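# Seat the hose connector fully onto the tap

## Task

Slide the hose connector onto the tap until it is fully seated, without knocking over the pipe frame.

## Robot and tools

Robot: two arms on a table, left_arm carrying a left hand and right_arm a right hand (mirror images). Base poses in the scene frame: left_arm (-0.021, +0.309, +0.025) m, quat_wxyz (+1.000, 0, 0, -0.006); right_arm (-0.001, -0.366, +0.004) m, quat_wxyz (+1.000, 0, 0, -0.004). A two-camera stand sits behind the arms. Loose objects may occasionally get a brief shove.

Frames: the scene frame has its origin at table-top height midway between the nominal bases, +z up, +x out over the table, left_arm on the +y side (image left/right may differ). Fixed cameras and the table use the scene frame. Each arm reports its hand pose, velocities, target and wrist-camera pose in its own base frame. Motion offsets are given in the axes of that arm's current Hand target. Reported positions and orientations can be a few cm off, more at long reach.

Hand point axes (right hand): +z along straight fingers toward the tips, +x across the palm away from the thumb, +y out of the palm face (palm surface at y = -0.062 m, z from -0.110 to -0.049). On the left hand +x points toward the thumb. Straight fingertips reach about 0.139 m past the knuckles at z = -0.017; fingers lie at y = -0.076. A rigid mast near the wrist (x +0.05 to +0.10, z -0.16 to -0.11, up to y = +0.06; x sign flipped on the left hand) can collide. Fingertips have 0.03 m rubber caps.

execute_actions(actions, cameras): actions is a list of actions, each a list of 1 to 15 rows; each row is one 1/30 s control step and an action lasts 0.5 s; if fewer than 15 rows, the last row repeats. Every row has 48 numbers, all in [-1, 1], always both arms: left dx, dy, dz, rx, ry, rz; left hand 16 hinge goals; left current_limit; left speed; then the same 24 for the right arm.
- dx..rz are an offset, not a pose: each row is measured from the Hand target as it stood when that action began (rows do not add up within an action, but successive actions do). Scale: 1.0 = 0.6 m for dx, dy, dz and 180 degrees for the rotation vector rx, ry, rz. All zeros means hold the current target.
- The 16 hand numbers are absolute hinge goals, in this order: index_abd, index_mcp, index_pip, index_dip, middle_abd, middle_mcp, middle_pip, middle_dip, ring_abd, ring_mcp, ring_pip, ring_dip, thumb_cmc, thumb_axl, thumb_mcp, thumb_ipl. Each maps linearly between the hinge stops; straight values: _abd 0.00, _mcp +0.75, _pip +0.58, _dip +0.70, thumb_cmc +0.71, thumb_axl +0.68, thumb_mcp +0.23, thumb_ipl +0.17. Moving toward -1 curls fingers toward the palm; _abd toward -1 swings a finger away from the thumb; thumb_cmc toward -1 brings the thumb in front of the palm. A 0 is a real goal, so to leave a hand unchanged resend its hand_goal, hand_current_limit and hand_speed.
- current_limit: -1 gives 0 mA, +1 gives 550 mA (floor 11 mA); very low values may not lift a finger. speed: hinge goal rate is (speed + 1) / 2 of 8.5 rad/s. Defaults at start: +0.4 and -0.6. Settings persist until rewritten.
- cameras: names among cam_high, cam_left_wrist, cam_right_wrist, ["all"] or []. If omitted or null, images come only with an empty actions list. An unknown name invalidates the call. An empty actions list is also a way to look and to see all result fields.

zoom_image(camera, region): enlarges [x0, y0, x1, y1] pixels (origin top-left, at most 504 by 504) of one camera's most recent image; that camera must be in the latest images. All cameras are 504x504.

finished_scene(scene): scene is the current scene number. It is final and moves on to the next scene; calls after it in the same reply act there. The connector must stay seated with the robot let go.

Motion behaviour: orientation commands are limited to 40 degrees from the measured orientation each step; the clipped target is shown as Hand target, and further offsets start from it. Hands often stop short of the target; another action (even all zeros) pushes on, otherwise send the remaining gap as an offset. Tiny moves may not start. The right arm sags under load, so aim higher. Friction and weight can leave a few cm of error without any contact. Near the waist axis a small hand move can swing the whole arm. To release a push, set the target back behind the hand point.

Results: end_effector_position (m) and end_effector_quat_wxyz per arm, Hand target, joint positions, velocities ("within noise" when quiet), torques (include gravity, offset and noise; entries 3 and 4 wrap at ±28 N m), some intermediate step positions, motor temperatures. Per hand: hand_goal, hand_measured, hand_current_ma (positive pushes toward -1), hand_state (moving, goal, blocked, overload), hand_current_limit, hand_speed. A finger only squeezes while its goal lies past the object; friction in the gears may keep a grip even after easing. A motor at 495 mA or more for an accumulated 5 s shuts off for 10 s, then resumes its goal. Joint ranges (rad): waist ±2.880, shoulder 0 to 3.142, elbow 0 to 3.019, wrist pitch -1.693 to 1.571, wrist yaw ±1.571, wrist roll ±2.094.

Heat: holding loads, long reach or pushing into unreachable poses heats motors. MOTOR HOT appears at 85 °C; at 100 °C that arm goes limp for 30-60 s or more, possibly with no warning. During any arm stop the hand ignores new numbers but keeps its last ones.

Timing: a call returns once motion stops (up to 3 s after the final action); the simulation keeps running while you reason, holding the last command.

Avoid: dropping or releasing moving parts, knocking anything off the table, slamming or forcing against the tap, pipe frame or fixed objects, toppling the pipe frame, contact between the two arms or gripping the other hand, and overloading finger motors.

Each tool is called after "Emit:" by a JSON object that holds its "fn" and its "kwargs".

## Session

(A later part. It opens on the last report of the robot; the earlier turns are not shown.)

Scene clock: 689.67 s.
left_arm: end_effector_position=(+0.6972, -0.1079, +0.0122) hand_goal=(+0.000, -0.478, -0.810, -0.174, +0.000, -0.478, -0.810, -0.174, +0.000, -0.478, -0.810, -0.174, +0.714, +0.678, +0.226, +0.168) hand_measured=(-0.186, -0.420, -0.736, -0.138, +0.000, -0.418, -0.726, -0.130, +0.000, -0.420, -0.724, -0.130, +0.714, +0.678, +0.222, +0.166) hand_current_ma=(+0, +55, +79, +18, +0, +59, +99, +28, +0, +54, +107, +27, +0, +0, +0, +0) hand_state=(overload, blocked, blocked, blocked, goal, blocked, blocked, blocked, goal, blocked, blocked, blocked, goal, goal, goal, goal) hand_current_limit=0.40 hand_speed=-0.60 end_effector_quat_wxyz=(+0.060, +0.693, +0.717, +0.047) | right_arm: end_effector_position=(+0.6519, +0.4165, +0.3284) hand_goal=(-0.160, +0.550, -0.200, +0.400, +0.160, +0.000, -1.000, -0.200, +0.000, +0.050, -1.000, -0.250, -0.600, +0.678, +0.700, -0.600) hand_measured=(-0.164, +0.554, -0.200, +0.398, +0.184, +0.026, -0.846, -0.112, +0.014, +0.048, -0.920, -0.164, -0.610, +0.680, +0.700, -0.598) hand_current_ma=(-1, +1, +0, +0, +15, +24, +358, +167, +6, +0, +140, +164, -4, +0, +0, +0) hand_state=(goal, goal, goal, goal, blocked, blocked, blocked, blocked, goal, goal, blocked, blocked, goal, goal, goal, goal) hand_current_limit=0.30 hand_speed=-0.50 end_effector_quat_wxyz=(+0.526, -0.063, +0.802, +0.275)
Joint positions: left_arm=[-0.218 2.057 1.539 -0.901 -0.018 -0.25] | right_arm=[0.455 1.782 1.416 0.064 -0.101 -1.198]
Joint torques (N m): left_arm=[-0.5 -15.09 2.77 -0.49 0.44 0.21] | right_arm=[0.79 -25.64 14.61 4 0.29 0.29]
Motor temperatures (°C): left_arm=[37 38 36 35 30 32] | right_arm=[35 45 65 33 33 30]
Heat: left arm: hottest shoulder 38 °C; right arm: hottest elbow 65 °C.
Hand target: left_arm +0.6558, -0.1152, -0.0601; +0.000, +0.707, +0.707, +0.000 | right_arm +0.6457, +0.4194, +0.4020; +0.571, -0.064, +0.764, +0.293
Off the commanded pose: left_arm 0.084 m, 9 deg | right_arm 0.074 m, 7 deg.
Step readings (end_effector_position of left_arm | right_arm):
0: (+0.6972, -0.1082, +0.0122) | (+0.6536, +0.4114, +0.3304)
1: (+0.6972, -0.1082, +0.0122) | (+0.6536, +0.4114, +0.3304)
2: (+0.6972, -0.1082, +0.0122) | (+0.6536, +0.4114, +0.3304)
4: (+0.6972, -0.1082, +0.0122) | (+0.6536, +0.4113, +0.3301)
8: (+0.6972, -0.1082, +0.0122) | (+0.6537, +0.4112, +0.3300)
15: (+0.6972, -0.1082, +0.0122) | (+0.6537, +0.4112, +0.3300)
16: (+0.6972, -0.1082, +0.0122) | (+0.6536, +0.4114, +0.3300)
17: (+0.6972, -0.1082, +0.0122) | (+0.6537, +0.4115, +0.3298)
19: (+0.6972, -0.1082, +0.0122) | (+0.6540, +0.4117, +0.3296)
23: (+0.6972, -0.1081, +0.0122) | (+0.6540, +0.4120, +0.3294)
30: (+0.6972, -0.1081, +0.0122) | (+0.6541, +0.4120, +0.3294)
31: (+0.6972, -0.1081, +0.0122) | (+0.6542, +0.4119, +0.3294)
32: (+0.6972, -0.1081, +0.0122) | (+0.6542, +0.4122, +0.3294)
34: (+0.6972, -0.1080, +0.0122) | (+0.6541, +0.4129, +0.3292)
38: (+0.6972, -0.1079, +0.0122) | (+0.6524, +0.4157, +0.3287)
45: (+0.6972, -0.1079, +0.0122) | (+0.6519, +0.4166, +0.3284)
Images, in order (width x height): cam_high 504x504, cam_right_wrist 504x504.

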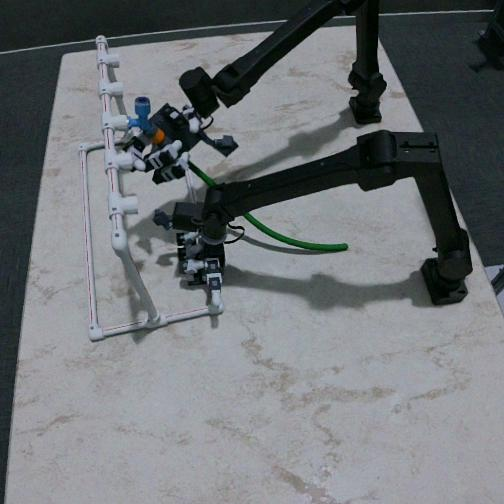

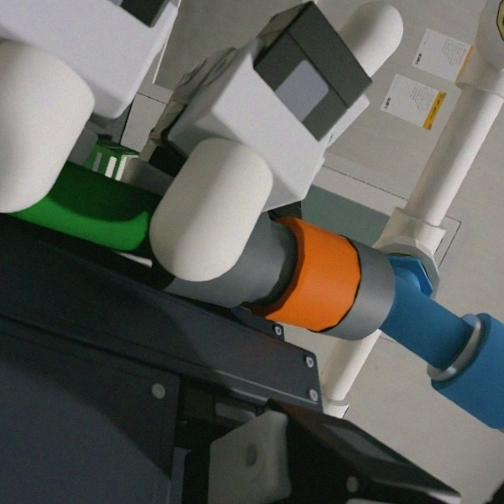

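Emit:
{"fn": "execute_actions", "kwargs": {"actions": [[[0,0,0,0,0,0,0,-0.479,-0.81,-0.174,0,-0.479,-0.81,-0.174,0,-0.479,-0.81,-0.174,0.714,0.678,0.226,0.168,0.4,-0.6,0,0,0,0,0,0,-0.16,0.55,-0.2,0.4,0.16,0.03,-0.86,-0.12,0,0.05,-0.92,-0.17,-0.6,0.678,0.7,-0.6,0.3,-0.8]],[[0,0,0,0,0,0,0,-0.479,-0.81,-0.174,0,-0.479,-0.81,-0.174,0,-0.479,-0.81,-0.174,0.714,0.678,0.226,0.168,0.4,-0.6,0,0,0,0,0,0,-0.16,0.55,-0.2,0.4,0.1,0.1,-0.75,0,0,0.1,-0.8,0,-0.6,0.678,0.7,-0.6,0.3,-0.8]],[[0,0,0,0,0,0,0,-0.479,-0.81,-0.174,0,-0.479,-0.81,-0.174,0,-0.479,-0.81,-0.174,0.714,0.678,0.226,0.168,0.4,-0.6,0,0,0,0,0,0,-0.1,0.6,0,0.5,0.1,0.3,-0.5,0.2,0,0.3,-0.55,0.2,-0.6,0.678,0.7,-0.6,0.3,-0.7]]], "cameras": ["cam_high","cam_right_wrist"]}}

Emit:
{"fn": "zoom_image", "kwargs": {"camera": "cam_right_wrist", "region": [240, 200, 460, 380]}}

Scene clock: 692.93 s.
left_arm: end_effector_position=(+0.6967, -0.1085, +0.0119) hand_goal=(+0.000, -0.478, -0.810, -0.174, +0.000, -0.478, -0.810, -0.174, +0.000, -0.478, -0.810, -0.174, +0.714, +0.678, +0.226, +0.168) hand_measured=(-0.186, -0.420, -0.736, -0.138, +0.000, -0.418, -0.726, -0.130, +0.000, -0.420, -0.724, -0.130, +0.714, +0.678, +0.222, +0.166) hand_current_ma=(+0, +55, +79, +18, +0, +59, +99, +28, +0, +54, +107, +27, +0, +0, +0, +0) hand_state=(overload, blocked, blocked, blocked, goal, blocked, blocked, blocked, goal, blocked, blocked, blocked, goal, goal, goal, goal) hand_current_limit=0.40 hand_speed=-0.60 end_effector_quat_wxyz=(+0.060, +0.696, +0.714, +0.047) | right_arm: end_effector_position=(+0.6515, +0.4136, +0.3384) hand_goal=(-0.100, +0.600, +0.000, +0.500, +0.100, +0.300, -0.500, +0.200, +0.000, +0.300, -0.550, +0.200, -0.600, +0.678, +0.700, -0.600) hand_measured=(-0.108, +0.602, -0.002, +0.498, +0.100, +0.302, -0.502, +0.198, +0.002, +0.302, -0.552, +0.198, -0.610, +0.680, +0.700, -0.598) hand_current_ma=(-3, +0, +0, +0, +0, +0, +0, -1, +0, +0, +0, +0, -4, +0, +0, +0) hand_state=(goal, goal, goal, goal, goal, goal, goal, goal, goal, goal, goal, goal, goal, goal, goal, goal) hand_current_limit=0.30 hand_speed=-0.70 end_effector_quat_wxyz=(+0.533, -0.059, +0.799, +0.273)
Joint positions: left_arm=[-0.218 2.056 1.537 -0.901 -0.017 -0.242] | right_arm=[0.455 1.768 1.416 0.065 -0.088 -1.198]
Joint torques (N m): left_arm=[-0.5 -14.97 2.93 -0.49 0.41 0.12] | right_arm=[0.73 -24.23 14.91 4.03 -0.28 0.27]
Motor temperatures (°C): left_arm=[37 38 36 35 30 32] | right_arm=[35 46 64 33 33 30]
Heat: left arm: hottest shoulder 38 °C; right arm: hottest elbow 64 °C.
Hand target: left_arm +0.6557, -0.1153, -0.0602; +0.000, +0.707, +0.707, +0.000 | right_arm +0.6457, +0.4193, +0.4023; +0.571, -0.064, +0.764, +0.293
Off the commanded pose: left_arm 0.083 m, 9 deg | right_arm 0.064 m, 6 deg.
Step readings (end_effector_position of left_arm | right_arm):
0: (+0.6972, -0.1079, +0.0122) | (+0.6519, +0.4165, +0.3284)
1: (+0.6972, -0.1079, +0.0122) | (+0.6519, +0.4165, +0.3284)
2: (+0.6972, -0.1079, +0.0122) | (+0.6519, +0.4165, +0.3284)
4: (+0.6972, -0.1079, +0.0122) | (+0.6520, +0.4165, +0.3284)
8: (+0.6972, -0.1079, +0.0122) | (+0.6522, +0.4164, +0.3284)
15: (+0.6972, -0.1079, +0.0122) | (+0.6522, +0.4164, +0.3284)
16: (+0.6972, -0.1079, +0.0122) | (+0.6522, +0.4164, +0.3284)
17: (+0.6972, -0.1079, +0.0122) | (+0.6522, +0.4162, +0.3286)
19: (+0.6972, -0.1079, +0.0122) | (+0.6521, +0.4151, +0.3328)
23: (+0.6966, -0.1083, +0.0119) | (+0.6515, +0.4136, +0.3384)
30: (+0.6967, -0.1085, +0.0119) | (+0.6515, +0.4136, +0.3384)
31: (+0.6967, -0.1085, +0.0119) | (+0.6515, +0.4136, +0.3384)
32: (+0.6967, -0.1085, +0.0119) | (+0.6515, +0.4136, +0.3384)
34: (+0.6967, -0.1085, +0.0119) | (+0.6515, +0.4136, +0.3384)
38: (+0.6967, -0.1085, +0.0119) | (+0.6515, +0.4136, +0.3384)
45: (+0.6967, -0.1085, +0.0119) | (+0.6515, +0.4136, +0.3384)
Images, in order (width x height): cam_high 504x504, cam_right_wrist 504x504.

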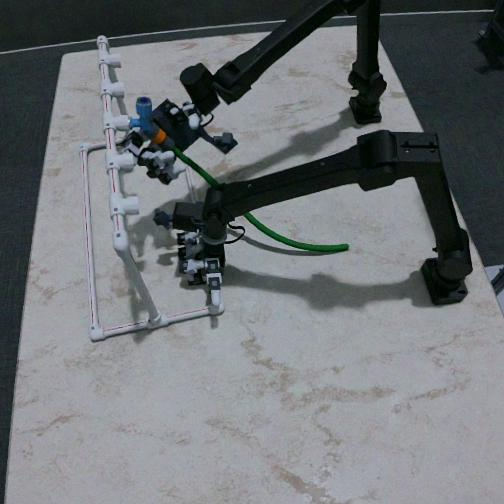

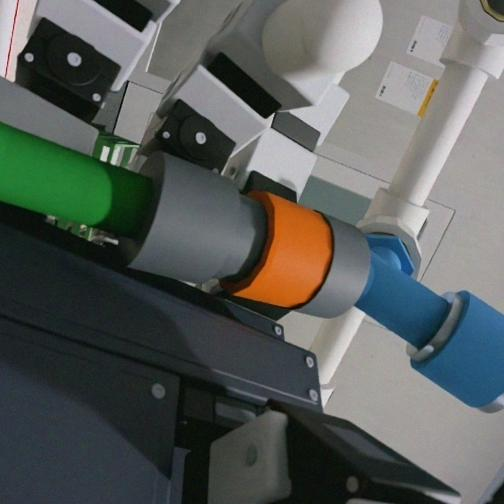

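Scaled by 2.291 from the camera's 504x504 image, which has a finer 720x720 frame.

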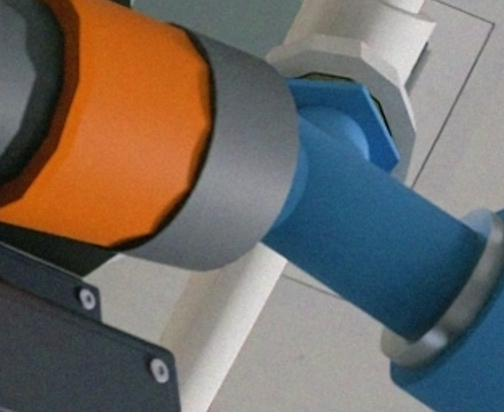

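Emit:
{"fn": "execute_actions", "kwargs": {"actions": [[[0,0,0,0,0,0, 0,-0.479,-0.81,-0.174, 0,-0.479,-0.81,-0.174, 0,-0.479,-0.81,-0.174, 0.714,0.678,0.226,0.168, 0.4,-0.6, 0,0,0,0,0,0, 0,0.7,0.3,0.6, 0,0.5,0.1,0.5, 0,0.5,0.1,0.5, -0.6,0.678,0.7,-0.6, 0.3,-0.7]],[[0,0,0,0,0,0, 0,-0.479,-0.81,-0.174, 0,-0.479,-0.81,-0.174, 0,-0.479,-0.81,-0.174, 0.714,0.678,0.226,0.168, 0.4,-0.6, 0,-0.02,0,0,0,0, 0,0.75,0.58,0.7, 0,0.75,0.58,0.7, 0,0.75,0.58,0.7, -0.6,0.678,0.7,-0.6, 0.3,-0.7]]], "cameras": ["all"]}}

Scene clock: 696.93 s.
left_arm: end_effector_position=(+0.6967, -0.1085, +0.0119) hand_goal=(+0.000, -0.478, -0.810, -0.174, +0.000, -0.478, -0.810, -0.174, +0.000, -0.478, -0.810, -0.174, +0.714, +0.678, +0.226, +0.168) hand_measured=(-0.186, -0.420, -0.736, -0.138, +0.000, -0.418, -0.726, -0.130, +0.000, -0.420, -0.724, -0.130, +0.714, +0.678, +0.222, +0.166) hand_current_ma=(+0, +55, +79, +18, +0, +59, +99, +28, +0, +54, +107, +27, +0, +0, +0, +0) hand_state=(overload, blocked, blocked, blocked, goal, blocked, blocked, blocked, goal, blocked, blocked, blocked, goal, goal, goal, goal) hand_current_limit=0.40 hand_speed=-0.60 end_effector_quat_wxyz=(+0.060, +0.696, +0.714, +0.047) | right_arm: end_effector_position=(+0.6515, +0.4092, +0.3457) hand_goal=(+0.000, +0.750, +0.580, +0.700, +0.000, +0.750, +0.580, +0.700, +0.000, +0.750, +0.580, +0.700, -0.600, +0.678, +0.700, -0.600) hand_measured=(-0.010, +0.752, +0.578, +0.698, +0.000, +0.752, +0.578, +0.698, +0.000, +0.752, +0.578, +0.698, -0.610, +0.680, +0.700, -0.598) hand_current_ma=(-3, +0, +0, +0, +0, +0, +0, +0, +0, +0, +0, +0, -4, +0, +0, +0) hand_state=(goal, goal, goal, goal, goal, goal, goal, goal, goal, goal, goal, goal, goal, goal, goal, goal) hand_current_limit=0.30 hand_speed=-0.70 end_effector_quat_wxyz=(+0.537, -0.061, +0.794, +0.278)
Joint positions: left_arm=[-0.218 2.056 1.537 -0.901 -0.017 -0.242] | right_arm=[0.446 1.762 1.416 0.073 -0.104 -1.198]
Joint torques (N m): left_arm=[-0.5 -14.97 2.95 -0.5 0.41 0.12] | right_arm=[0.09 -23 14.68 4.05 -0.29 0.11]
Motor temperatures (°C): left_arm=[37 39 36 35 30 32] | right_arm=[35 46 64 33 33 30]
Heat: left arm: hottest shoulder 39 °C; right arm: hottest elbow 64 °C.
Hand target: left_arm +0.6557, -0.1153, -0.0602; +0.000, +0.707, +0.707, +0.000 | right_arm +0.6509, +0.4094, +0.3978; +0.571, -0.064, +0.764, +0.293
Off the commanded pose: left_arm 0.083 m, 9 deg | right_arm 0.052 m, 5 deg.
Step readings (end_effector_position of left_arm | right_arm):
0: (+0.6967, -0.1085, +0.0119) | (+0.6515, +0.4136, +0.3384)
1: (+0.6967, -0.1085, +0.0119) | (+0.6515, +0.4136, +0.3384)
2: (+0.6967, -0.1085, +0.0119) | (+0.6515, +0.4136, +0.3384)
4: (+0.6967, -0.1085, +0.0119) | (+0.6515, +0.4136, +0.3384)
8: (+0.6967, -0.1085, +0.0119) | (+0.6515, +0.4136, +0.3384)
15: (+0.6967, -0.1085, +0.0119) | (+0.6515, +0.4136, +0.3384)
16: (+0.6967, -0.1085, +0.0119) | (+0.6515, +0.4136, +0.3384)
17: (+0.6967, -0.1085, +0.0119) | (+0.6514, +0.4135, +0.3385)
19: (+0.6967, -0.1085, +0.0119) | (+0.6512, +0.4131, +0.3386)
23: (+0.6967, -0.1085, +0.0119) | (+0.6513, +0.4115, +0.3415)
30: (+0.6967, -0.1085, +0.0119) | (+0.6516, +0.4092, +0.3457)

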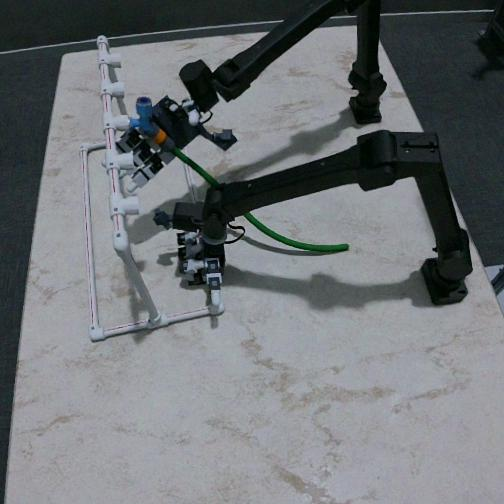

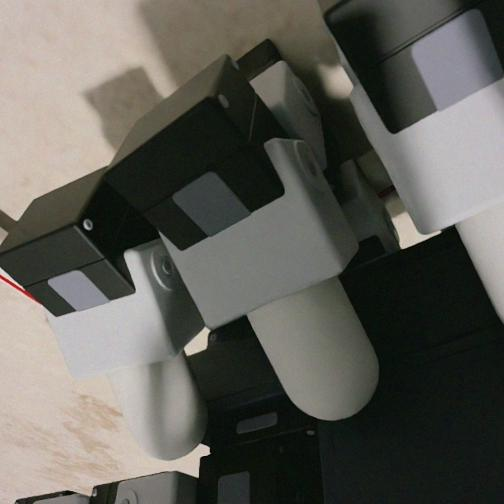

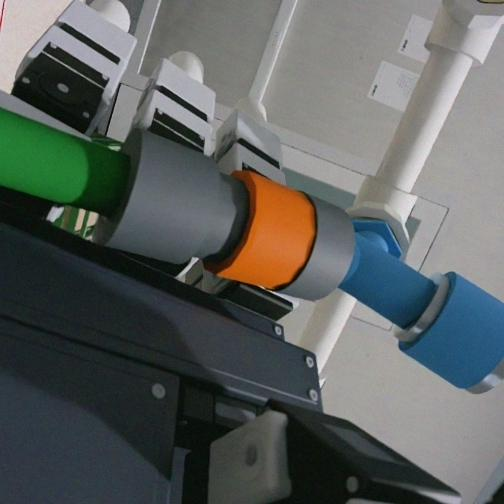

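Emit:
{"fn": "execute_actions", "kwargs": {"actions": [[[0,0,0,0,0,0, 0,-0.479,-0.81,-0.174, 0,-0.479,-0.81,-0.174, 0,-0.479,-0.81,-0.174, 0.714,0.678,0.226,0.168, 0.4,-0.6, 0,-0.04,0,0,0,0, 0,0.75,0.58,0.7, 0,0.75,0.58,0.7, 0,0.75,0.58,0.7, -0.6,0.678,0.7,-0.6, 0.3,-0.7]],[[0,0,0,0,0,0, 0,-0.479,-0.81,-0.174, 0,-0.479,-0.81,-0.174, 0,-0.479,-0.81,-0.174, 0.714,0.678,0.226,0.168, 0.4,-0.6, 0,0,-0.06,0,0,0, 0,0.75,0.58,0.7, 0,0.75,0.58,0.7, 0,0.75,0.58,0.7, -0.6,0.678,0.7,-0.6, 0.3,-0.7]]], "cameras": ["all"]}}

Scene clock: 699.73 s.
left_arm: end_effector_position=(+0.6967, -0.1085, +0.0119) hand_goal=(+0.000, -0.478, -0.810, -0.174, +0.000, -0.478, -0.810, -0.174, +0.000, -0.478, -0.810, -0.174, +0.714, +0.678, +0.226, +0.168) hand_measured=(-0.186, -0.420, -0.736, -0.138, +0.000, -0.418, -0.726, -0.130, +0.000, -0.420, -0.724, -0.130, +0.714, +0.678, +0.222, +0.166) hand_current_ma=(+0, +55, +79, +18, +0, +59, +99, +28, +0, +54, +107, +27, +0, +0, +0, +0) hand_state=(overload, blocked, blocked, blocked, goal, blocked, blocked, blocked, goal, blocked, blocked, blocked, goal, goal, goal, goal) hand_current_limit=0.40 hand_speed=-0.60 end_effector_quat_wxyz=(+0.060, +0.696, +0.714, +0.047) | right_arm: end_effector_position=(+0.6355, +0.3756, +0.3842) hand_goal=(+0.000, +0.750, +0.580, +0.700, +0.000, +0.750, +0.580, +0.700, +0.000, +0.750, +0.580, +0.700, -0.600, +0.678, +0.700, -0.600) hand_measured=(-0.010, +0.762, +0.584, +0.698, -0.002, +0.752, +0.578, +0.698, -0.002, +0.752, +0.578, +0.698, -0.610, +0.680, +0.700, -0.598) hand_current_ma=(-4, +6, +1, +0, +0, +0, +0, +0, +0, +0, +0, +0, -4, +0, +0, +0) hand_state=(goal, goal, goal, goal, goal, goal, goal, goal, goal, goal, goal, goal, goal, goal, goal, goal) hand_current_limit=0.30 hand_speed=-0.70 end_effector_quat_wxyz=(+0.558, -0.060, +0.774, +0.292)
Joint positions: left_arm=[-0.218 2.056 1.537 -0.901 -0.017 -0.242] | right_arm=[0.403 1.673 1.359 0.106 -0.153 -1.198]
Joint torques (N m): left_arm=[-0.5 -15.03 2.92 -0.49 0.41 0.12] | right_arm=[-0.62 -20.66 10.8 3.89 -0.17 0.02]
Motor temperatures (°C): left_arm=[37 39 36 35 30 32] | right_arm=[35 46 63 33 33 30]
Heat: left arm: hottest shoulder 39 °C; right arm: hottest elbow 63 °C.
Hand target: left_arm +0.6557, -0.1153, -0.0602; +0.000, +0.707, +0.707, +0.000 | right_arm +0.6312, +0.3710, +0.3948; +0.571, -0.064, +0.764, +0.293
Off the commanded pose: left_arm 0.083 m, 9 deg | right_arm 0.013 m, 2 deg.
Step readings (end_effector_position of left_arm | right_arm):
0: (+0.6967, -0.1085, +0.0119) | (+0.6515, +0.4092, +0.3457)
1: (+0.6967, -0.1085, +0.0119) | (+0.6514, +0.4094, +0.3457)
2: (+0.6967, -0.1085, +0.0119) | (+0.6511, +0.4089, +0.3463)
4: (+0.6967, -0.1085, +0.0119) | (+0.6523, +0.4052, +0.3479)
8: (+0.6967, -0.1085, +0.0119) | (+0.6557, +0.3975, +0.3527)
15: (+0.6967, -0.1085, +0.0119) | (+0.6587, +0.3921, +0.3532)
16: (+0.6967, -0.1085, +0.0119) | (+0.6590, +0.3916, +0.3532)
17: (+0.6967, -0.1085, +0.0119) | (+0.6585, +0.3913, +0.3543)
19: (+0.6967, -0.1085, +0.0119) | (+0.6546, +0.3895, +0.3567)
23: (+0.6967, -0.1085, +0.0119) | (+0.6407, +0.3828, +0.3693)
30: (+0.6967, -0.1085, +0.0119) | (+0.6354, +0.3758, +0.3840)

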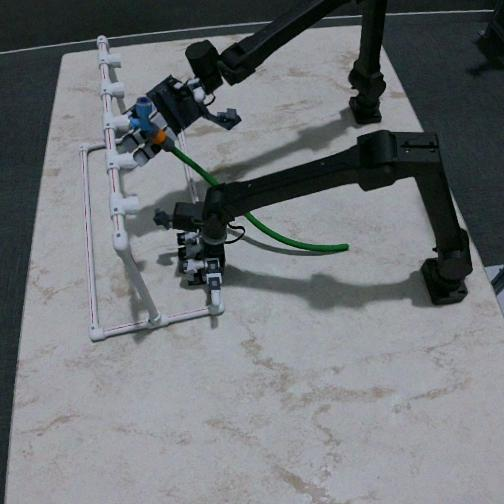

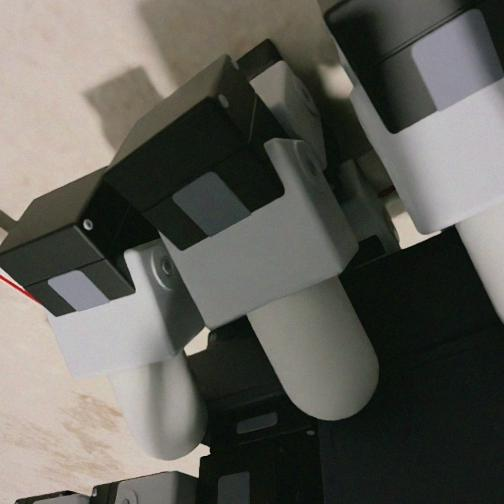

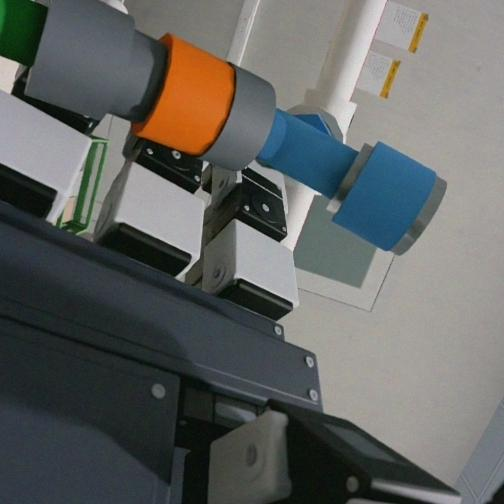

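Emit:
{"fn": "execute_actions", "kwargs": {"actions": [[[0,0,0,0,0,0, 0,-0.479,-0.81,-0.174, 0,-0.479,-0.81,-0.174, 0,-0.479,-0.81,-0.174, 0.714,0.678,0.226,0.168, 0.4,-0.6, 0.02,-0.03,-0.05,0,0,0, 0,0.75,0.58,0.7, 0,0.75,0.58,0.7, 0,0.75,0.58,0.7, -0.6,0.678,0.7,-0.6, 0.3,-0.7]],[[0,0,0,0,0,0, 0,-0.479,-0.81,-0.174, 0,-0.479,-0.81,-0.174, 0,-0.479,-0.81,-0.174, 0.714,0.678,0.226,0.168, 0.4,-0.6, 0,0,-0.08,0,0,0, 0,0.75,0.58,0.7, 0,0.75,0.58,0.7, 0,0.75,0.58,0.7, -0.6,0.678,0.7,-0.6, 0.3,-0.7]]], "cameras": ["all"]}}

Scene clock: 701.80 s.
left_arm: end_effector_position=(+0.6967, -0.1085, +0.0119) hand_goal=(+0.000, -0.478, -0.810, -0.174, +0.000, -0.478, -0.810, -0.174, +0.000, -0.478, -0.810, -0.174, +0.714, +0.678, +0.226, +0.168) hand_measured=(-0.186, -0.420, -0.736, -0.138, +0.000, -0.418, -0.726, -0.130, +0.000, -0.420, -0.724, -0.130, +0.714, +0.678, +0.222, +0.166) hand_current_ma=(+0, +55, +79, +18, +0, +59, +99, +28, +0, +54, +107, +27, +0, +0, +0, +0) hand_state=(overload, blocked, blocked, blocked, goal, blocked, blocked, blocked, goal, blocked, blocked, blocked, goal, goal, goal, goal) hand_current_limit=0.40 hand_speed=-0.60 end_effector_quat_wxyz=(+0.060, +0.696, +0.714, +0.047) | right_arm: end_effector_position=(+0.5706, +0.3238, +0.3880) hand_goal=(+0.000, +0.750, +0.580, +0.700, +0.000, +0.750, +0.580, +0.700, +0.000, +0.750, +0.580, +0.700, -0.600, +0.678, +0.700, -0.600) hand_measured=(-0.008, +0.758, +0.584, +0.698, -0.002, +0.752, +0.578, +0.698, -0.002, +0.752, +0.578, +0.698, -0.610, +0.680, +0.700, -0.598) hand_current_ma=(-3, +3, +1, +0, +0, +0, +0, +0, +0, +0, +0, +0, -4, +0, +0, +0) hand_state=(goal, goal, goal, goal, goal, goal, goal, goal, goal, goal, goal, goal, goal, goal, goal, goal) hand_current_limit=0.30 hand_speed=-0.70 end_effector_quat_wxyz=(+0.563, -0.060, +0.769, +0.297)
Joint positions: left_arm=[-0.218 2.056 1.537 -0.901 -0.017 -0.242] | right_arm=[0.356 1.477 1.124 0.157 -0.204 -1.203]
Joint torques (N m): left_arm=[-0.5 -14.97 2.93 -0.49 0.41 0.12] | right_arm=[-0.62 -16.03 10.91 3.48 -0.14 -0.01]
Motor temperatures (°C): left_arm=[37 39 36 35 30 32] | right_arm=[35 45 62 33 33 30]
Heat: left arm: hottest shoulder 39 °C; right arm: hottest elbow 62 °C.
Hand target: left_arm +0.6557, -0.1153, -0.0602; +0.000, +0.707, +0.707, +0.000 | right_arm +0.5696, +0.3187, +0.3911; +0.571, -0.064, +0.764, +0.293
Off the commanded pose: left_arm 0.083 m, 9 deg | right_arm 0.006 m, 1 deg.
Step readings (end_effector_position of left_arm | right_arm):
0: (+0.6967, -0.1085, +0.0119) | (+0.6355, +0.3756, +0.3842)
1: (+0.6967, -0.1085, +0.0119) | (+0.6352, +0.3756, +0.3838)
2: (+0.6967, -0.1085, +0.0119) | (+0.6336, +0.3745, +0.3830)
4: (+0.6967, -0.1085, +0.0119) | (+0.6272, +0.3676, +0.3778)
8: (+0.6967, -0.1085, +0.0119) | (+0.6149, +0.3576, +0.3668)
15: (+0.6967, -0.1085, +0.0119) | (+0.6147, +0.3493, +0.3686)
16: (+0.6967, -0.1085, +0.0119) | (+0.6145, +0.3485, +0.3690)
17: (+0.6967, -0.1085, +0.0119) | (+0.6126, +0.3472, +0.3689)
19: (+0.6967, -0.1085, +0.0119) | (+0.6022, +0.3420, +0.3665)
23: (+0.6967, -0.1085, +0.0119) | (+0.5812, +0.3305, +0.3705)
30: (+0.6967, -0.1085, +0.0119) | (+0.5715, +0.3243, +0.3916)

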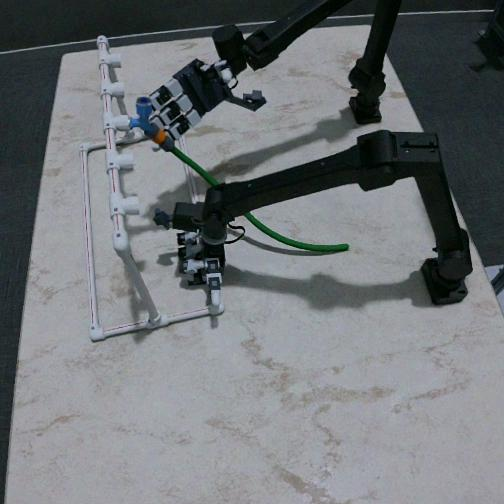

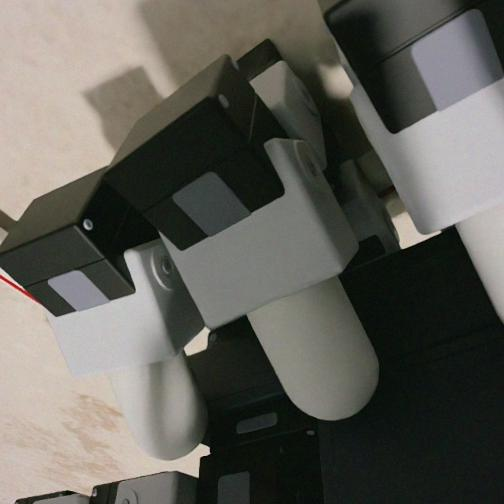

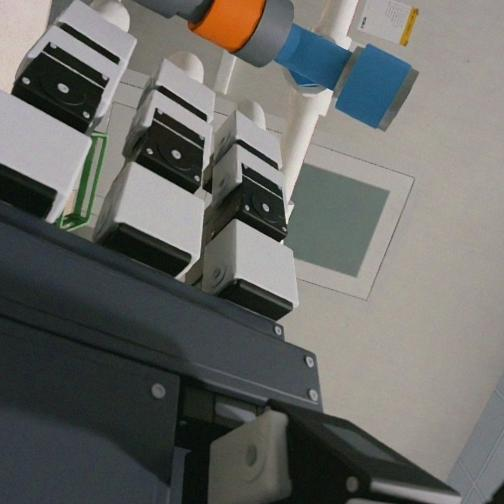

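Continue retracting the right hand, then start the left.

Emit:
{"fn": "execute_actions", "kwargs": {"actions": [[[0,0,0,0,0,0, 0,-0.479,-0.81,-0.174, 0,-0.479,-0.81,-0.174, 0,-0.479,-0.81,-0.174, 0.714,0.678,0.226,0.168, 0.4,-0.6, 0.02,0,-0.1,0,0,0, 0,0.75,0.58,0.7, 0,0.75,0.58,0.7, 0,0.75,0.58,0.7, -0.6,0.678,0.7,-0.6, 0.3,-0.7]],[[0,0,0,0,0,0, 0,-0.479,-0.81,-0.174, 0,-0.479,-0.81,-0.174, 0,-0.479,-0.81,-0.174, 0.714,0.678,0.226,0.168, 0.4,-0.6, 0.02,0,-0.13,0,0,0, 0,0.75,0.58,0.7, 0,0.75,0.58,0.7, 0,0.75,0.58,0.7, -0.6,0.678,0.7,-0.6, 0.3,-0.7]],[[0,0.06,-0.05,0,0,0, 0,-0.479,-0.81,-0.174, 0,-0.479,-0.81,-0.174, 0,-0.479,-0.81,-0.174, 0.714,0.678,0.226,0.168, 0.4,-0.6, 0,0,0,0,0,0, 0,0.75,0.58,0.7, 0,0.75,0.58,0.7, 0,0.75,0.58,0.7, -0.6,0.678,0.7,-0.6, 0.3,-0.7]]], "cameras": ["all"]}}

Scene clock: 704.03 s.
left_arm: end_effector_position=(+0.6976, -0.1094, +0.0099) hand_goal=(+0.000, -0.478, -0.810, -0.174, +0.000, -0.478, -0.810, -0.174, +0.000, -0.478, -0.810, -0.174, +0.714, +0.678, +0.226, +0.168) hand_measured=(-0.186, -0.420, -0.736, -0.138, +0.000, -0.418, -0.726, -0.130, +0.000, -0.420, -0.724, -0.130, +0.714, +0.678, +0.222, +0.166) hand_current_ma=(+0, +55, +79, +18, +0, +59, +99, +28, +0, +54, +107, +27, +0, +0, +0, +0) hand_state=(overload, blocked, blocked, blocked, goal, blocked, blocked, blocked, goal, blocked, blocked, blocked, goal, goal, goal, goal) hand_current_limit=0.40 hand_speed=-0.60 end_effector_quat_wxyz=(+0.028, +0.698, +0.715, +0.022) | right_arm: end_effector_position=(+0.4470, +0.2557, +0.3988) hand_goal=(+0.000, +0.750, +0.580, +0.700, +0.000, +0.750, +0.580, +0.700, +0.000, +0.750, +0.580, +0.700, -0.600, +0.678, +0.700, -0.600) hand_measured=(-0.008, +0.758, +0.584, +0.698, -0.002, +0.752, +0.578, +0.698, -0.002, +0.752, +0.578, +0.698, -0.610, +0.680, +0.700, -0.598) hand_current_ma=(-2, +3, +1, +0, +0, +0, +0, +0, +0, +0, +0, +0, -4, +0, +0, +0) hand_state=(goal, goal, goal, goal, goal, goal, goal, goal, goal, goal, goal, goal, goal, goal, goal, goal) hand_current_limit=0.30 hand_speed=-0.70 end_effector_quat_wxyz=(+0.574, -0.061, +0.760, +0.300)
Joint positions: left_arm=[-0.217 2.094 1.623 -1.028 -0.007 -0.242] | right_arm=[0.297 1.094 0.797 0.128 -0.262 -1.214]
Joint torques (N m): left_arm=[0.32 -15.33 8.87 -0.1 0.05 0.25] | right_arm=[-0.5 -9.11 11.1 2.32 -0.15 0]
Motor temperatures (°C): left_arm=[37 39 36 35 30 32] | right_arm=[35 45 62 33 33 30]
Heat: left arm: hottest shoulder 39 °C; right arm: hottest elbow 62 °C.
Hand target: left_arm +0.6917, -0.1152, -0.0303; +0.000, +0.707, +0.707, +0.000 | right_arm +0.4462, +0.2525, +0.3933; +0.571, -0.064, +0.764, +0.293
Off the commanded pose: left_arm 0.041 m, 4 deg | right_arm 0.006 m, 1 deg.
Step readings (end_effector_position of left_arm | right_arm):
0: (+0.6967, -0.1085, +0.0119) | (+0.5706, +0.3238, +0.3880)
1: (+0.6967, -0.1085, +0.0119) | (+0.5704, +0.3235, +0.3872)
2: (+0.6967, -0.1085, +0.0119) | (+0.5683, +0.3224, +0.3859)
4: (+0.6967, -0.1085, +0.0119) | (+0.5563, +0.3159, +0.3786)
8: (+0.6967, -0.1085, +0.0119) | (+0.5288, +0.3039, +0.3722)
15: (+0.6967, -0.1085, +0.0119) | (+0.5177, +0.2956, +0.3900)
16: (+0.6967, -0.1085, +0.0119) | (+0.5169, +0.2952, +0.3902)
17: (+0.6967, -0.1085, +0.0119) | (+0.5142, +0.2936, +0.3892)
19: (+0.6967, -0.1085, +0.0119) | (+0.4990, +0.2856, +0.3830)
23: (+0.6967, -0.1085, +0.0119) | (+0.4646, +0.2686, +0.3812)
30: (+0.6967, -0.1085, +0.0119) | (+0.4472, +0.2570, +0.4043)
31: (+0.6964, -0.1084, +0.0118) | (+0.4472, +0.2567, +0.4044)
32: (+0.6963, -0.1087, +0.0127) | (+0.4472, +0.2566, +0.4041)
34: (+0.6961, -0.1092, +0.0115) | (+0.4475, +0.2557, +0.4023)
38: (+0.6970, -0.1093, +0.0101) | (+0.4471, +0.2557, +0.3991)
45: (+0.6976, -0.1093, +0.0102) | (+0.4470, +0.2557, +0.3988)

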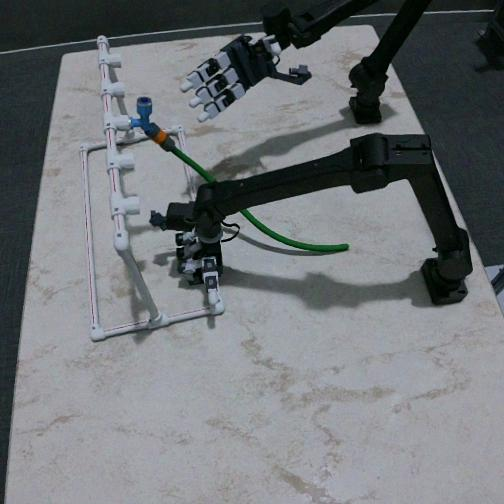

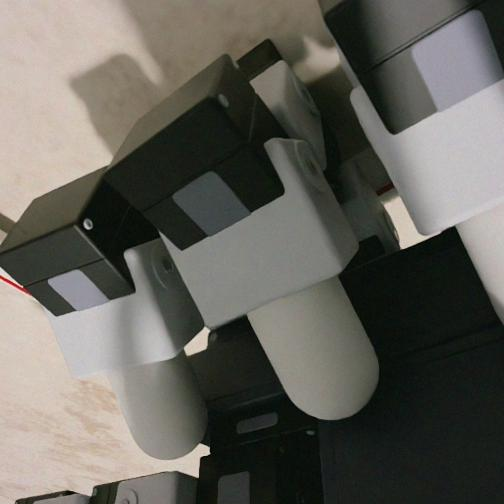

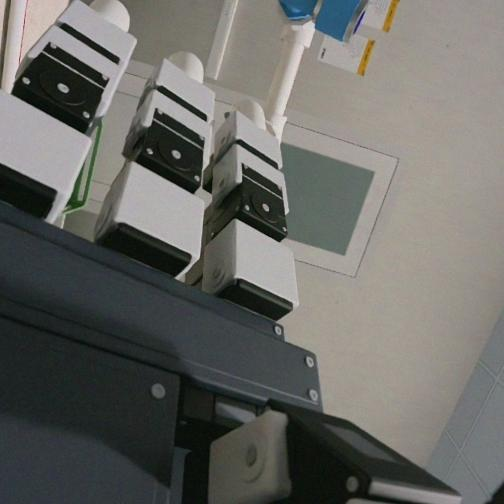

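Emit:
{"fn": "execute_actions", "kwargs": {"actions": [[[0,0.02,-0.06,0,0,0, 0,-0.479,-0.81,-0.174, 0,-0.479,-0.81,-0.174, 0,-0.479,-0.81,-0.174, 0.714,0.678,0.226,0.168, 0.4,-0.6, 0,0,0,0,0,0, 0,0.75,0.58,0.7, 0,0.75,0.58,0.7, 0,0.75,0.58,0.7, -0.6,0.678,0.7,-0.6, 0.3,-0.7]],[[0,0.01,-0.07,0,0,0, 0,-0.479,-0.81,-0.174, 0,-0.479,-0.81,-0.174, 0,-0.479,-0.81,-0.174, 0.714,0.678,0.226,0.168, 0.4,-0.6, 0,0,0,0,0,0, 0,0.75,0.58,0.7, 0,0.75,0.58,0.7, 0,0.75,0.58,0.7, -0.6,0.678,0.7,-0.6, 0.3,-0.7]]], "cameras": ["cam_high","cam_left_wrist"]}}

Emit:
{"fn": "zoom_image", "kwargs": {"camera": "cam_high", "region": [128, 88, 188, 158]}}

Scene clock: 705.77 s.
left_arm: end_effector_position=(+0.6931, -0.1095, +0.0240) hand_goal=(+0.000, -0.478, -0.810, -0.174, +0.000, -0.478, -0.810, -0.174, +0.000, -0.478, -0.810, -0.174, +0.714, +0.678, +0.226, +0.168) hand_measured=(-0.186, -0.420, -0.736, -0.138, +0.000, -0.418, -0.726, -0.130, +0.000, -0.420, -0.724, -0.130, +0.714, +0.678, +0.222, +0.166) hand_current_ma=(+0, +55, +79, +18, +0, +59, +99, +28, +0, +54, +107, +27, +0, +0, +0, +0) hand_state=(overload, blocked, blocked, blocked, goal, blocked, blocked, blocked, goal, blocked, blocked, blocked, goal, goal, goal, goal) hand_current_limit=0.40 hand_speed=-0.60 end_effector_quat_wxyz=(-0.017, +0.700, +0.713, -0.009) | right_arm: end_effector_position=(+0.4470, +0.2557, +0.3988) hand_goal=(+0.000, +0.750, +0.580, +0.700, +0.000, +0.750, +0.580, +0.700, +0.000, +0.750, +0.580, +0.700, -0.600, +0.678, +0.700, -0.600) hand_measured=(-0.008, +0.758, +0.584, +0.698, -0.002, +0.752, +0.578, +0.698, -0.002, +0.752, +0.578, +0.698, -0.610, +0.680, +0.700, -0.598) hand_current_ma=(-2, +3, +1, +0, +0, +0, +0, +0, +0, +0, +0, +0, -4, +0, +0, +0) hand_state=(goal, goal, goal, goal, goal, goal, goal, goal, goal, goal, goal, goal, goal, goal, goal, goal) hand_current_limit=0.30 hand_speed=-0.70 end_effector_quat_wxyz=(+0.574, -0.061, +0.760, +0.300)
Joint positions: left_arm=[-0.217 2.124 1.74 -1.226 -0.004 -0.235] | right_arm=[0.297 1.094 0.797 0.128 -0.262 -1.214]
Joint torques (N m): left_arm=[0.85 -22.24 11.85 -0.08 -0.1 0.23] | right_arm=[-0.56 -9.17 11.07 2.32 -0.14 -0.01]
Motor temperatures (°C): left_arm=[37 39 36 35 30 32] | right_arm=[35 45 62 33 33 30]
Heat: left arm: hottest shoulder 39 °C; right arm: hottest elbow 62 °C.
Hand target: left_arm +0.7096, -0.1152, +0.0477; +0.000, +0.707, +0.707, +0.000 | right_arm +0.4462, +0.2525, +0.3933; +0.571, -0.064, +0.764, +0.293
Off the commanded pose: left_arm 0.030 m, 2 deg | right_arm 0.006 m, 1 deg.
Step readings (end_effector_position of left_arm | right_arm):
0: (+0.6975, -0.1094, +0.0099) | (+0.4470, +0.2557, +0.3988)
1: (+0.6976, -0.1094, +0.0102) | (+0.4470, +0.2557, +0.3988)
2: (+0.6974, -0.1096, +0.0107) | (+0.4470, +0.2557, +0.3988)
4: (+0.6979, -0.1098, +0.0109) | (+0.4470, +0.2557, +0.3988)
8: (+0.6981, -0.1099, +0.0108) | (+0.4470, +0.2557, +0.3988)
15: (+0.6984, -0.1100, +0.0110) | (+0.4470, +0.2557, +0.3988)
16: (+0.6983, -0.1100, +0.0113) | (+0.4470, +0.2557, +0.3988)
17: (+0.6981, -0.1099, +0.0119) | (+0.4470, +0.2557, +0.3988)
19: (+0.6957, -0.1094, +0.0135) | (+0.4470, +0.2557, +0.3988)
23: (+0.6933, -0.1090, +0.0191) | (+0.4470, +0.2557, +0.3988)
30: (+0.6934, -0.1094, +0.0237) | (+0.4470, +0.2557, +0.3988)
Images, in order (width x height): cam_high 504x504, cam_left_wrist 504x504.

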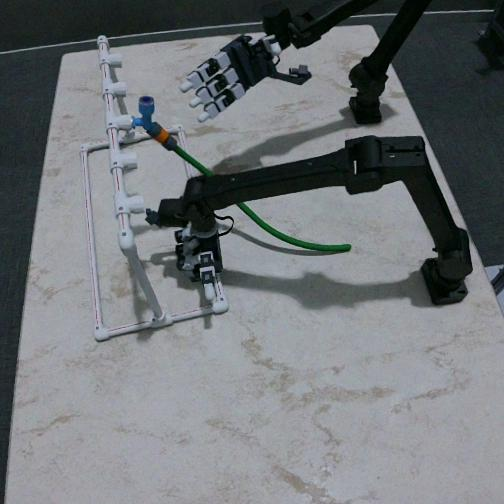

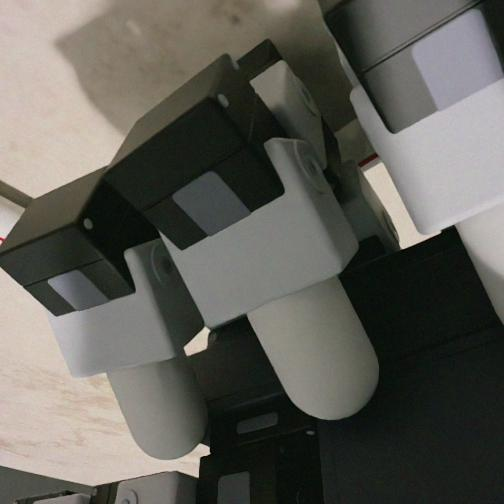

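Scaled by 7.200 from the camera's 504x504 image, which has a finer 720x720 frame.

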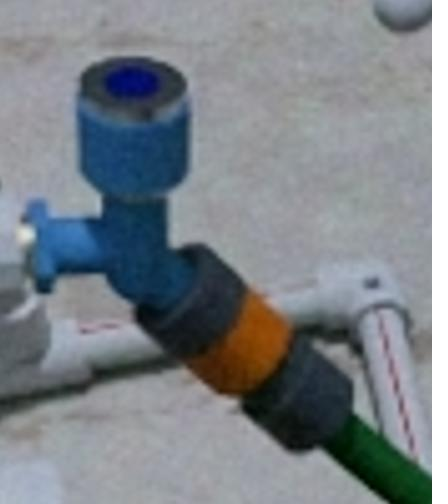

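Emit:
{"fn": "execute_actions", "kwargs": {"actions": [[[0,0.015,-0.05,0,0,0, 0,-0.479,-0.81,-0.174, 0,-0.479,-0.81,-0.174, 0,-0.479,-0.81,-0.174, 0.714,0.678,0.226,0.168, 0.4,-0.6, 0,0,0,0,0,0, 0,0.75,0.58,0.7, 0,0.75,0.58,0.7, 0,0.75,0.58,0.7, -0.6,0.678,0.7,-0.6, 0.3,-0.7]]], "cameras": ["cam_high","cam_left_wrist"]}}

Scene clock: 706.90 s.
left_arm: end_effector_position=(+0.6981, -0.1116, +0.0481) hand_goal=(+0.000, -0.478, -0.810, -0.174, +0.000, -0.478, -0.810, -0.174, +0.000, -0.478, -0.810, -0.174, +0.714, +0.678, +0.226, +0.168) hand_measured=(-0.186, -0.420, -0.736, -0.138, +0.000, -0.418, -0.726, -0.130, +0.000, -0.420, -0.724, -0.130, +0.714, +0.678, +0.222, +0.166) hand_current_ma=(+0, +55, +79, +18, +0, +59, +99, +28, +0, +54, +107, +27, +0, +0, +0, +0) hand_state=(overload, blocked, blocked, blocked, goal, blocked, blocked, blocked, goal, blocked, blocked, blocked, goal, goal, goal, goal) hand_current_limit=0.40 hand_speed=-0.60 end_effector_quat_wxyz=(-0.024, +0.704, +0.710, -0.014) | right_arm: end_effector_position=(+0.4470, +0.2557, +0.3988) hand_goal=(+0.000, +0.750, +0.580, +0.700, +0.000, +0.750, +0.580, +0.700, +0.000, +0.750, +0.580, +0.700, -0.600, +0.678, +0.700, -0.600) hand_measured=(-0.008, +0.758, +0.584, +0.698, -0.002, +0.752, +0.578, +0.698, -0.002, +0.752, +0.578, +0.698, -0.610, +0.680, +0.700, -0.598) hand_current_ma=(-2, +3, +1, +0, +0, +0, +0, +0, +0, +0, +0, +0, -4, +0, +0, +0) hand_state=(goal, goal, goal, goal, goal, goal, goal, goal, goal, goal, goal, goal, goal, goal, goal, goal) hand_current_limit=0.30 hand_speed=-0.70 end_effector_quat_wxyz=(+0.574, -0.061, +0.760, +0.300)
Joint positions: left_arm=[-0.217 2.124 1.811 -1.314 -0.003 -0.225] | right_arm=[0.297 1.094 0.797 0.128 -0.262 -1.214]
Joint torques (N m): left_arm=[1.03 -22.59 12.81 0.06 -0.15 0.15] | right_arm=[-0.62 -9.11 11.08 2.3 -0.14 -0.01]
Motor temperatures (°C): left_arm=[37 39 36 35 30 32] | right_arm=[35 45 61 33 33 30]
Heat: left arm: hottest shoulder 39 °C; right arm: hottest elbow 61 °C.
Hand target: left_arm +0.7186, -0.1151, +0.0778; +0.000, +0.707, +0.707, +0.000 | right_arm +0.4462, +0.2525, +0.3933; +0.571, -0.064, +0.764, +0.293
Off the commanded pose: left_arm 0.036 m, 3 deg | right_arm 0.006 m, 1 deg.
Step readings (end_effector_position of left_arm | right_arm):
0: (+0.6933, -0.1095, +0.0241) | (+0.4470, +0.2557, +0.3988)
1: (+0.6932, -0.1095, +0.0244) | (+0.4470, +0.2557, +0.3988)
2: (+0.6927, -0.1094, +0.0255) | (+0.4470, +0.2557, +0.3988)
4: (+0.6917, -0.1095, +0.0295) | (+0.4470, +0.2557, +0.3988)
8: (+0.6962, -0.1109, +0.0414) | (+0.4470, +0.2557, +0.3988)
15: (+0.6990, -0.1117, +0.0484) | (+0.4470, +0.2557, +0.3988)
Images, in order (width x height): cam_high 504x504, cam_left_wrist 504x504.

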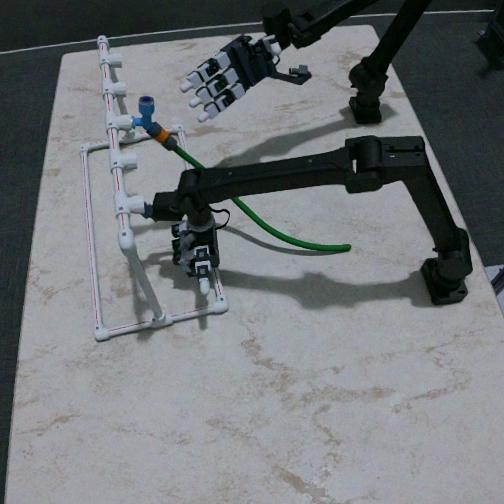

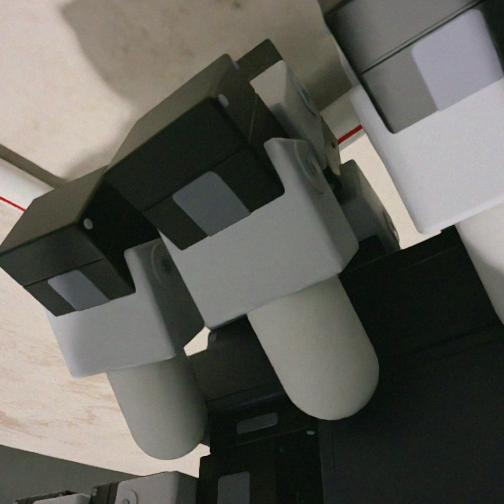

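Emit:
{"fn": "execute_actions", "kwargs": {"actions": [[[0,-0.005,-0.05,0,0,0, 0,-0.479,-0.81,-0.174, 0,-0.479,-0.81,-0.174, 0,-0.479,-0.81,-0.174, 0.714,0.678,0.226,0.168, 0.4,-0.6, 0,0,0,0,0,0, 0,0.75,0.58,0.7, 0,0.75,0.58,0.7, 0,0.75,0.58,0.7, -0.6,0.678,0.7,-0.6, 0.3,-0.7]]]}}

Scene clock: 708.00 s.
left_arm: end_effector_position=(+0.6957, -0.1111, +0.0675) hand_goal=(+0.000, -0.478, -0.810, -0.174, +0.000, -0.478, -0.810, -0.174, +0.000, -0.478, -0.810, -0.174, +0.714, +0.678, +0.226, +0.168) hand_measured=(-0.186, -0.420, -0.736, -0.138, +0.000, -0.418, -0.726, -0.130, +0.000, -0.420, -0.724, -0.130, +0.714, +0.678, +0.222, +0.166) hand_current_ma=(+0, +55, +79, +18, +0, +59, +99, +28, +0, +54, +107, +27, +0, +0, +0, +0) hand_state=(overload, blocked, blocked, blocked, goal, blocked, blocked, blocked, goal, blocked, blocked, blocked, goal, goal, goal, goal) hand_current_limit=0.40 hand_speed=-0.60 end_effector_quat_wxyz=(-0.030, +0.704, +0.709, -0.018) | right_arm: end_effector_position=(+0.4470, +0.2557, +0.3988) hand_goal=(+0.000, +0.750, +0.580, +0.700, +0.000, +0.750, +0.580, +0.700, +0.000, +0.750, +0.580, +0.700, -0.600, +0.678, +0.700, -0.600) hand_measured=(-0.008, +0.758, +0.584, +0.698, -0.002, +0.752, +0.578, +0.698, -0.002, +0.752, +0.578, +0.698, -0.610, +0.680, +0.700, -0.598) hand_current_ma=(-2, +3, +1, +0, +0, +0, +0, +0, +0, +0, +0, +0, -4, +0, +0, +0) hand_state=(goal, goal, goal, goal, goal, goal, goal, goal, goal, goal, goal, goal, goal, goal, goal, goal) hand_current_limit=0.30 hand_speed=-0.70 end_effector_quat_wxyz=(+0.574, -0.061, +0.760, +0.300)
Joint positions: left_arm=[-0.217 2.11 1.844 -1.374 -0.002 -0.225] | right_arm=[0.297 1.094 0.797 0.128 -0.262 -1.214]
Joint torques (N m): left_arm=[0.97 -23.94 12.79 0.12 -0.15 0.13] | right_arm=[-0.56 -9.11 11.1 2.32 -0.14 0]
Motor temperatures (°C): left_arm=[37 39 37 35 30 32] | right_arm=[35 45 61 33 33 30]
Heat: left arm: hottest shoulder 39 °C; right arm: hottest elbow 61 °C.
Hand target: left_arm +0.7156, -0.1152, +0.1077; +0.000, +0.707, +0.707, +0.000 | right_arm +0.4462, +0.2525, +0.3933; +0.571, -0.064, +0.764, +0.293
Off the commanded pose: left_arm 0.045 m, 4 deg | right_arm 0.006 m, 1 deg.
Step readings (end_effector_position of left_arm | right_arm):
0: (+0.6981, -0.1116, +0.0481) | (+0.4470, +0.2557, +0.3988)
1: (+0.6979, -0.1116, +0.0482) | (+0.4470, +0.2557, +0.3988)
2: (+0.6972, -0.1115, +0.0486) | (+0.4470, +0.2557, +0.3988)
4: (+0.6948, -0.1109, +0.0501) | (+0.4470, +0.2557, +0.3988)
8: (+0.6939, -0.1108, +0.0563) | (+0.4470, +0.2557, +0.3988)
15: (+0.6956, -0.1111, +0.0667) | (+0.4470, +0.2557, +0.3988)

Emit:
{"fn": "execute_actions", "kwargs": {"actions": [[[0,-0.04,-0.04,0,0,0, 0,-0.479,-0.81,-0.174, 0,-0.479,-0.81,-0.174, 0,-0.479,-0.81,-0.174, 0.714,0.678,0.226,0.168, 0.4,-0.6, 0,0,0,0,0,0, 0,0.75,0.58,0.7, 0,0.75,0.58,0.7, 0,0.75,0.58,0.7, -0.6,0.678,0.7,-0.6, 0.3,-0.7]],[[0,-0.15,0,0,0,0, 0,-0.479,-0.81,-0.174, 0,-0.479,-0.81,-0.174, 0,-0.479,-0.81,-0.174, 0.714,0.678,0.226,0.168, 0.4,-0.6, 0,0,0,0,0,0, 0,0.75,0.58,0.7, 0,0.75,0.58,0.7, 0,0.75,0.58,0.7, -0.6,0.678,0.7,-0.6, 0.3,-0.7]]], "cameras": ["all"]}}

Scene clock: 709.83 s.
left_arm: end_effector_position=(+0.6018, -0.1147, +0.1261) hand_goal=(+0.000, -0.478, -0.810, -0.174, +0.000, -0.478, -0.810, -0.174, +0.000, -0.478, -0.810, -0.174, +0.714, +0.678, +0.226, +0.168) hand_measured=(-0.186, -0.420, -0.736, -0.138, +0.000, -0.418, -0.726, -0.130, +0.000, -0.420, -0.724, -0.130, +0.712, +0.678, +0.222, +0.166) hand_current_ma=(+0, +55, +79, +18, +0, +59, +99, +28, +0, +54, +107, +27, +0, +0, +0, +0) hand_state=(overload, blocked, blocked, blocked, goal, blocked, blocked, blocked, goal, blocked, blocked, blocked, goal, goal, goal, goal) hand_current_limit=0.40 hand_speed=-0.60 end_effector_quat_wxyz=(-0.007, +0.710, +0.704, -0.005) | right_arm: end_effector_position=(+0.4470, +0.2557, +0.3988) hand_goal=(+0.000, +0.750, +0.580, +0.700, +0.000, +0.750, +0.580, +0.700, +0.000, +0.750, +0.580, +0.700, -0.600, +0.678, +0.700, -0.600) hand_measured=(-0.008, +0.758, +0.584, +0.698, -0.002, +0.752, +0.578, +0.698, -0.002, +0.752, +0.578, +0.698, -0.610, +0.680, +0.700, -0.598) hand_current_ma=(-2, +3, +1, +0, +0, +0, +0, +0, +0, +0, +0, +0, -4, +0, +0, +0) hand_state=(goal, goal, goal, goal, goal, goal, goal, goal, goal, goal, goal, goal, goal, goal, goal, goal) hand_current_limit=0.30 hand_speed=-0.70 end_effector_quat_wxyz=(+0.574, -0.061, +0.760, +0.300)
Joint positions: left_arm=[-0.257 1.796 1.506 -1.298 0.002 -0.248] | right_arm=[0.297 1.094 0.797 0.128 -0.262 -1.214]
Joint torques (N m): left_arm=[0.56 -18.49 7.41 0.84 -0.29 -0.08] | right_arm=[-0.62 -9 11.11 2.33 -0.14 -0.01]
Motor temperatures (°C): left_arm=[37 39 37 35 30 32] | right_arm=[35 44 61 33 33 30]
Heat: left arm: hottest shoulder 39 °C; right arm: hottest elbow 61 °C.
Hand target: left_arm +0.6017, -0.1150, +0.1318; +0.000, +0.707, +0.707, +0.000 | right_arm +0.4462, +0.2525, +0.3933; +0.571, -0.064, +0.764, +0.293
Off the commanded pose: left_arm 0.006 m, 1 deg | right_arm 0.006 m, 1 deg.
Step readings (end_effector_position of left_arm | right_arm):
0: (+0.6956, -0.1111, +0.0675) | (+0.4470, +0.2557, +0.3988)
1: (+0.6956, -0.1111, +0.0677) | (+0.4470, +0.2557, +0.3988)
2: (+0.6954, -0.1111, +0.0684) | (+0.4470, +0.2557, +0.3988)
4: (+0.6947, -0.1110, +0.0733) | (+0.4470, +0.2557, +0.3988)
8: (+0.6948, -0.1110, +0.0963) | (+0.4470, +0.2557, +0.3988)
15: (+0.6944, -0.1109, +0.1279) | (+0.4470, +0.2557, +0.3988)
16: (+0.6933, -0.1109, +0.1274) | (+0.4470, +0.2557, +0.3988)
17: (+0.6887, -0.1103, +0.1249) | (+0.4470, +0.2557, +0.3988)
19: (+0.6620, -0.1069, +0.1138) | (+0.4470, +0.2557, +0.3988)
23: (+0.6120, -0.1060, +0.1019) | (+0.4470, +0.2557, +0.3988)
30: (+0.6027, -0.1152, +0.1239) | (+0.4470, +0.2557, +0.3988)

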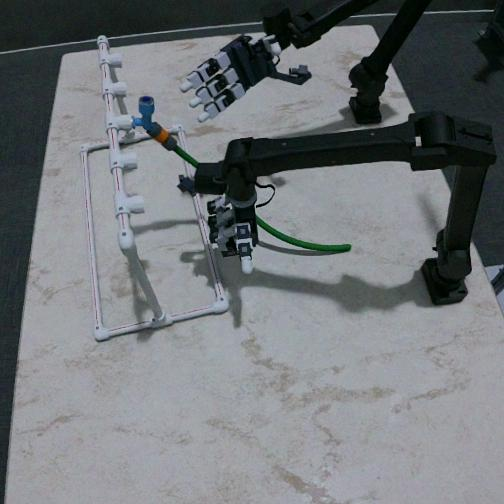

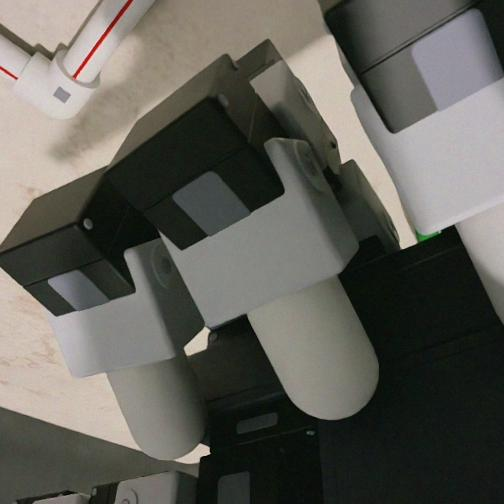

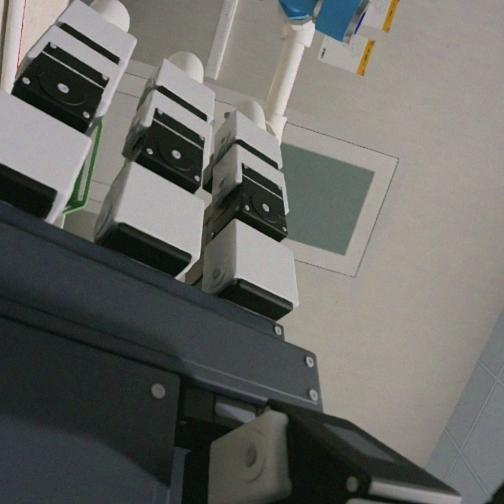

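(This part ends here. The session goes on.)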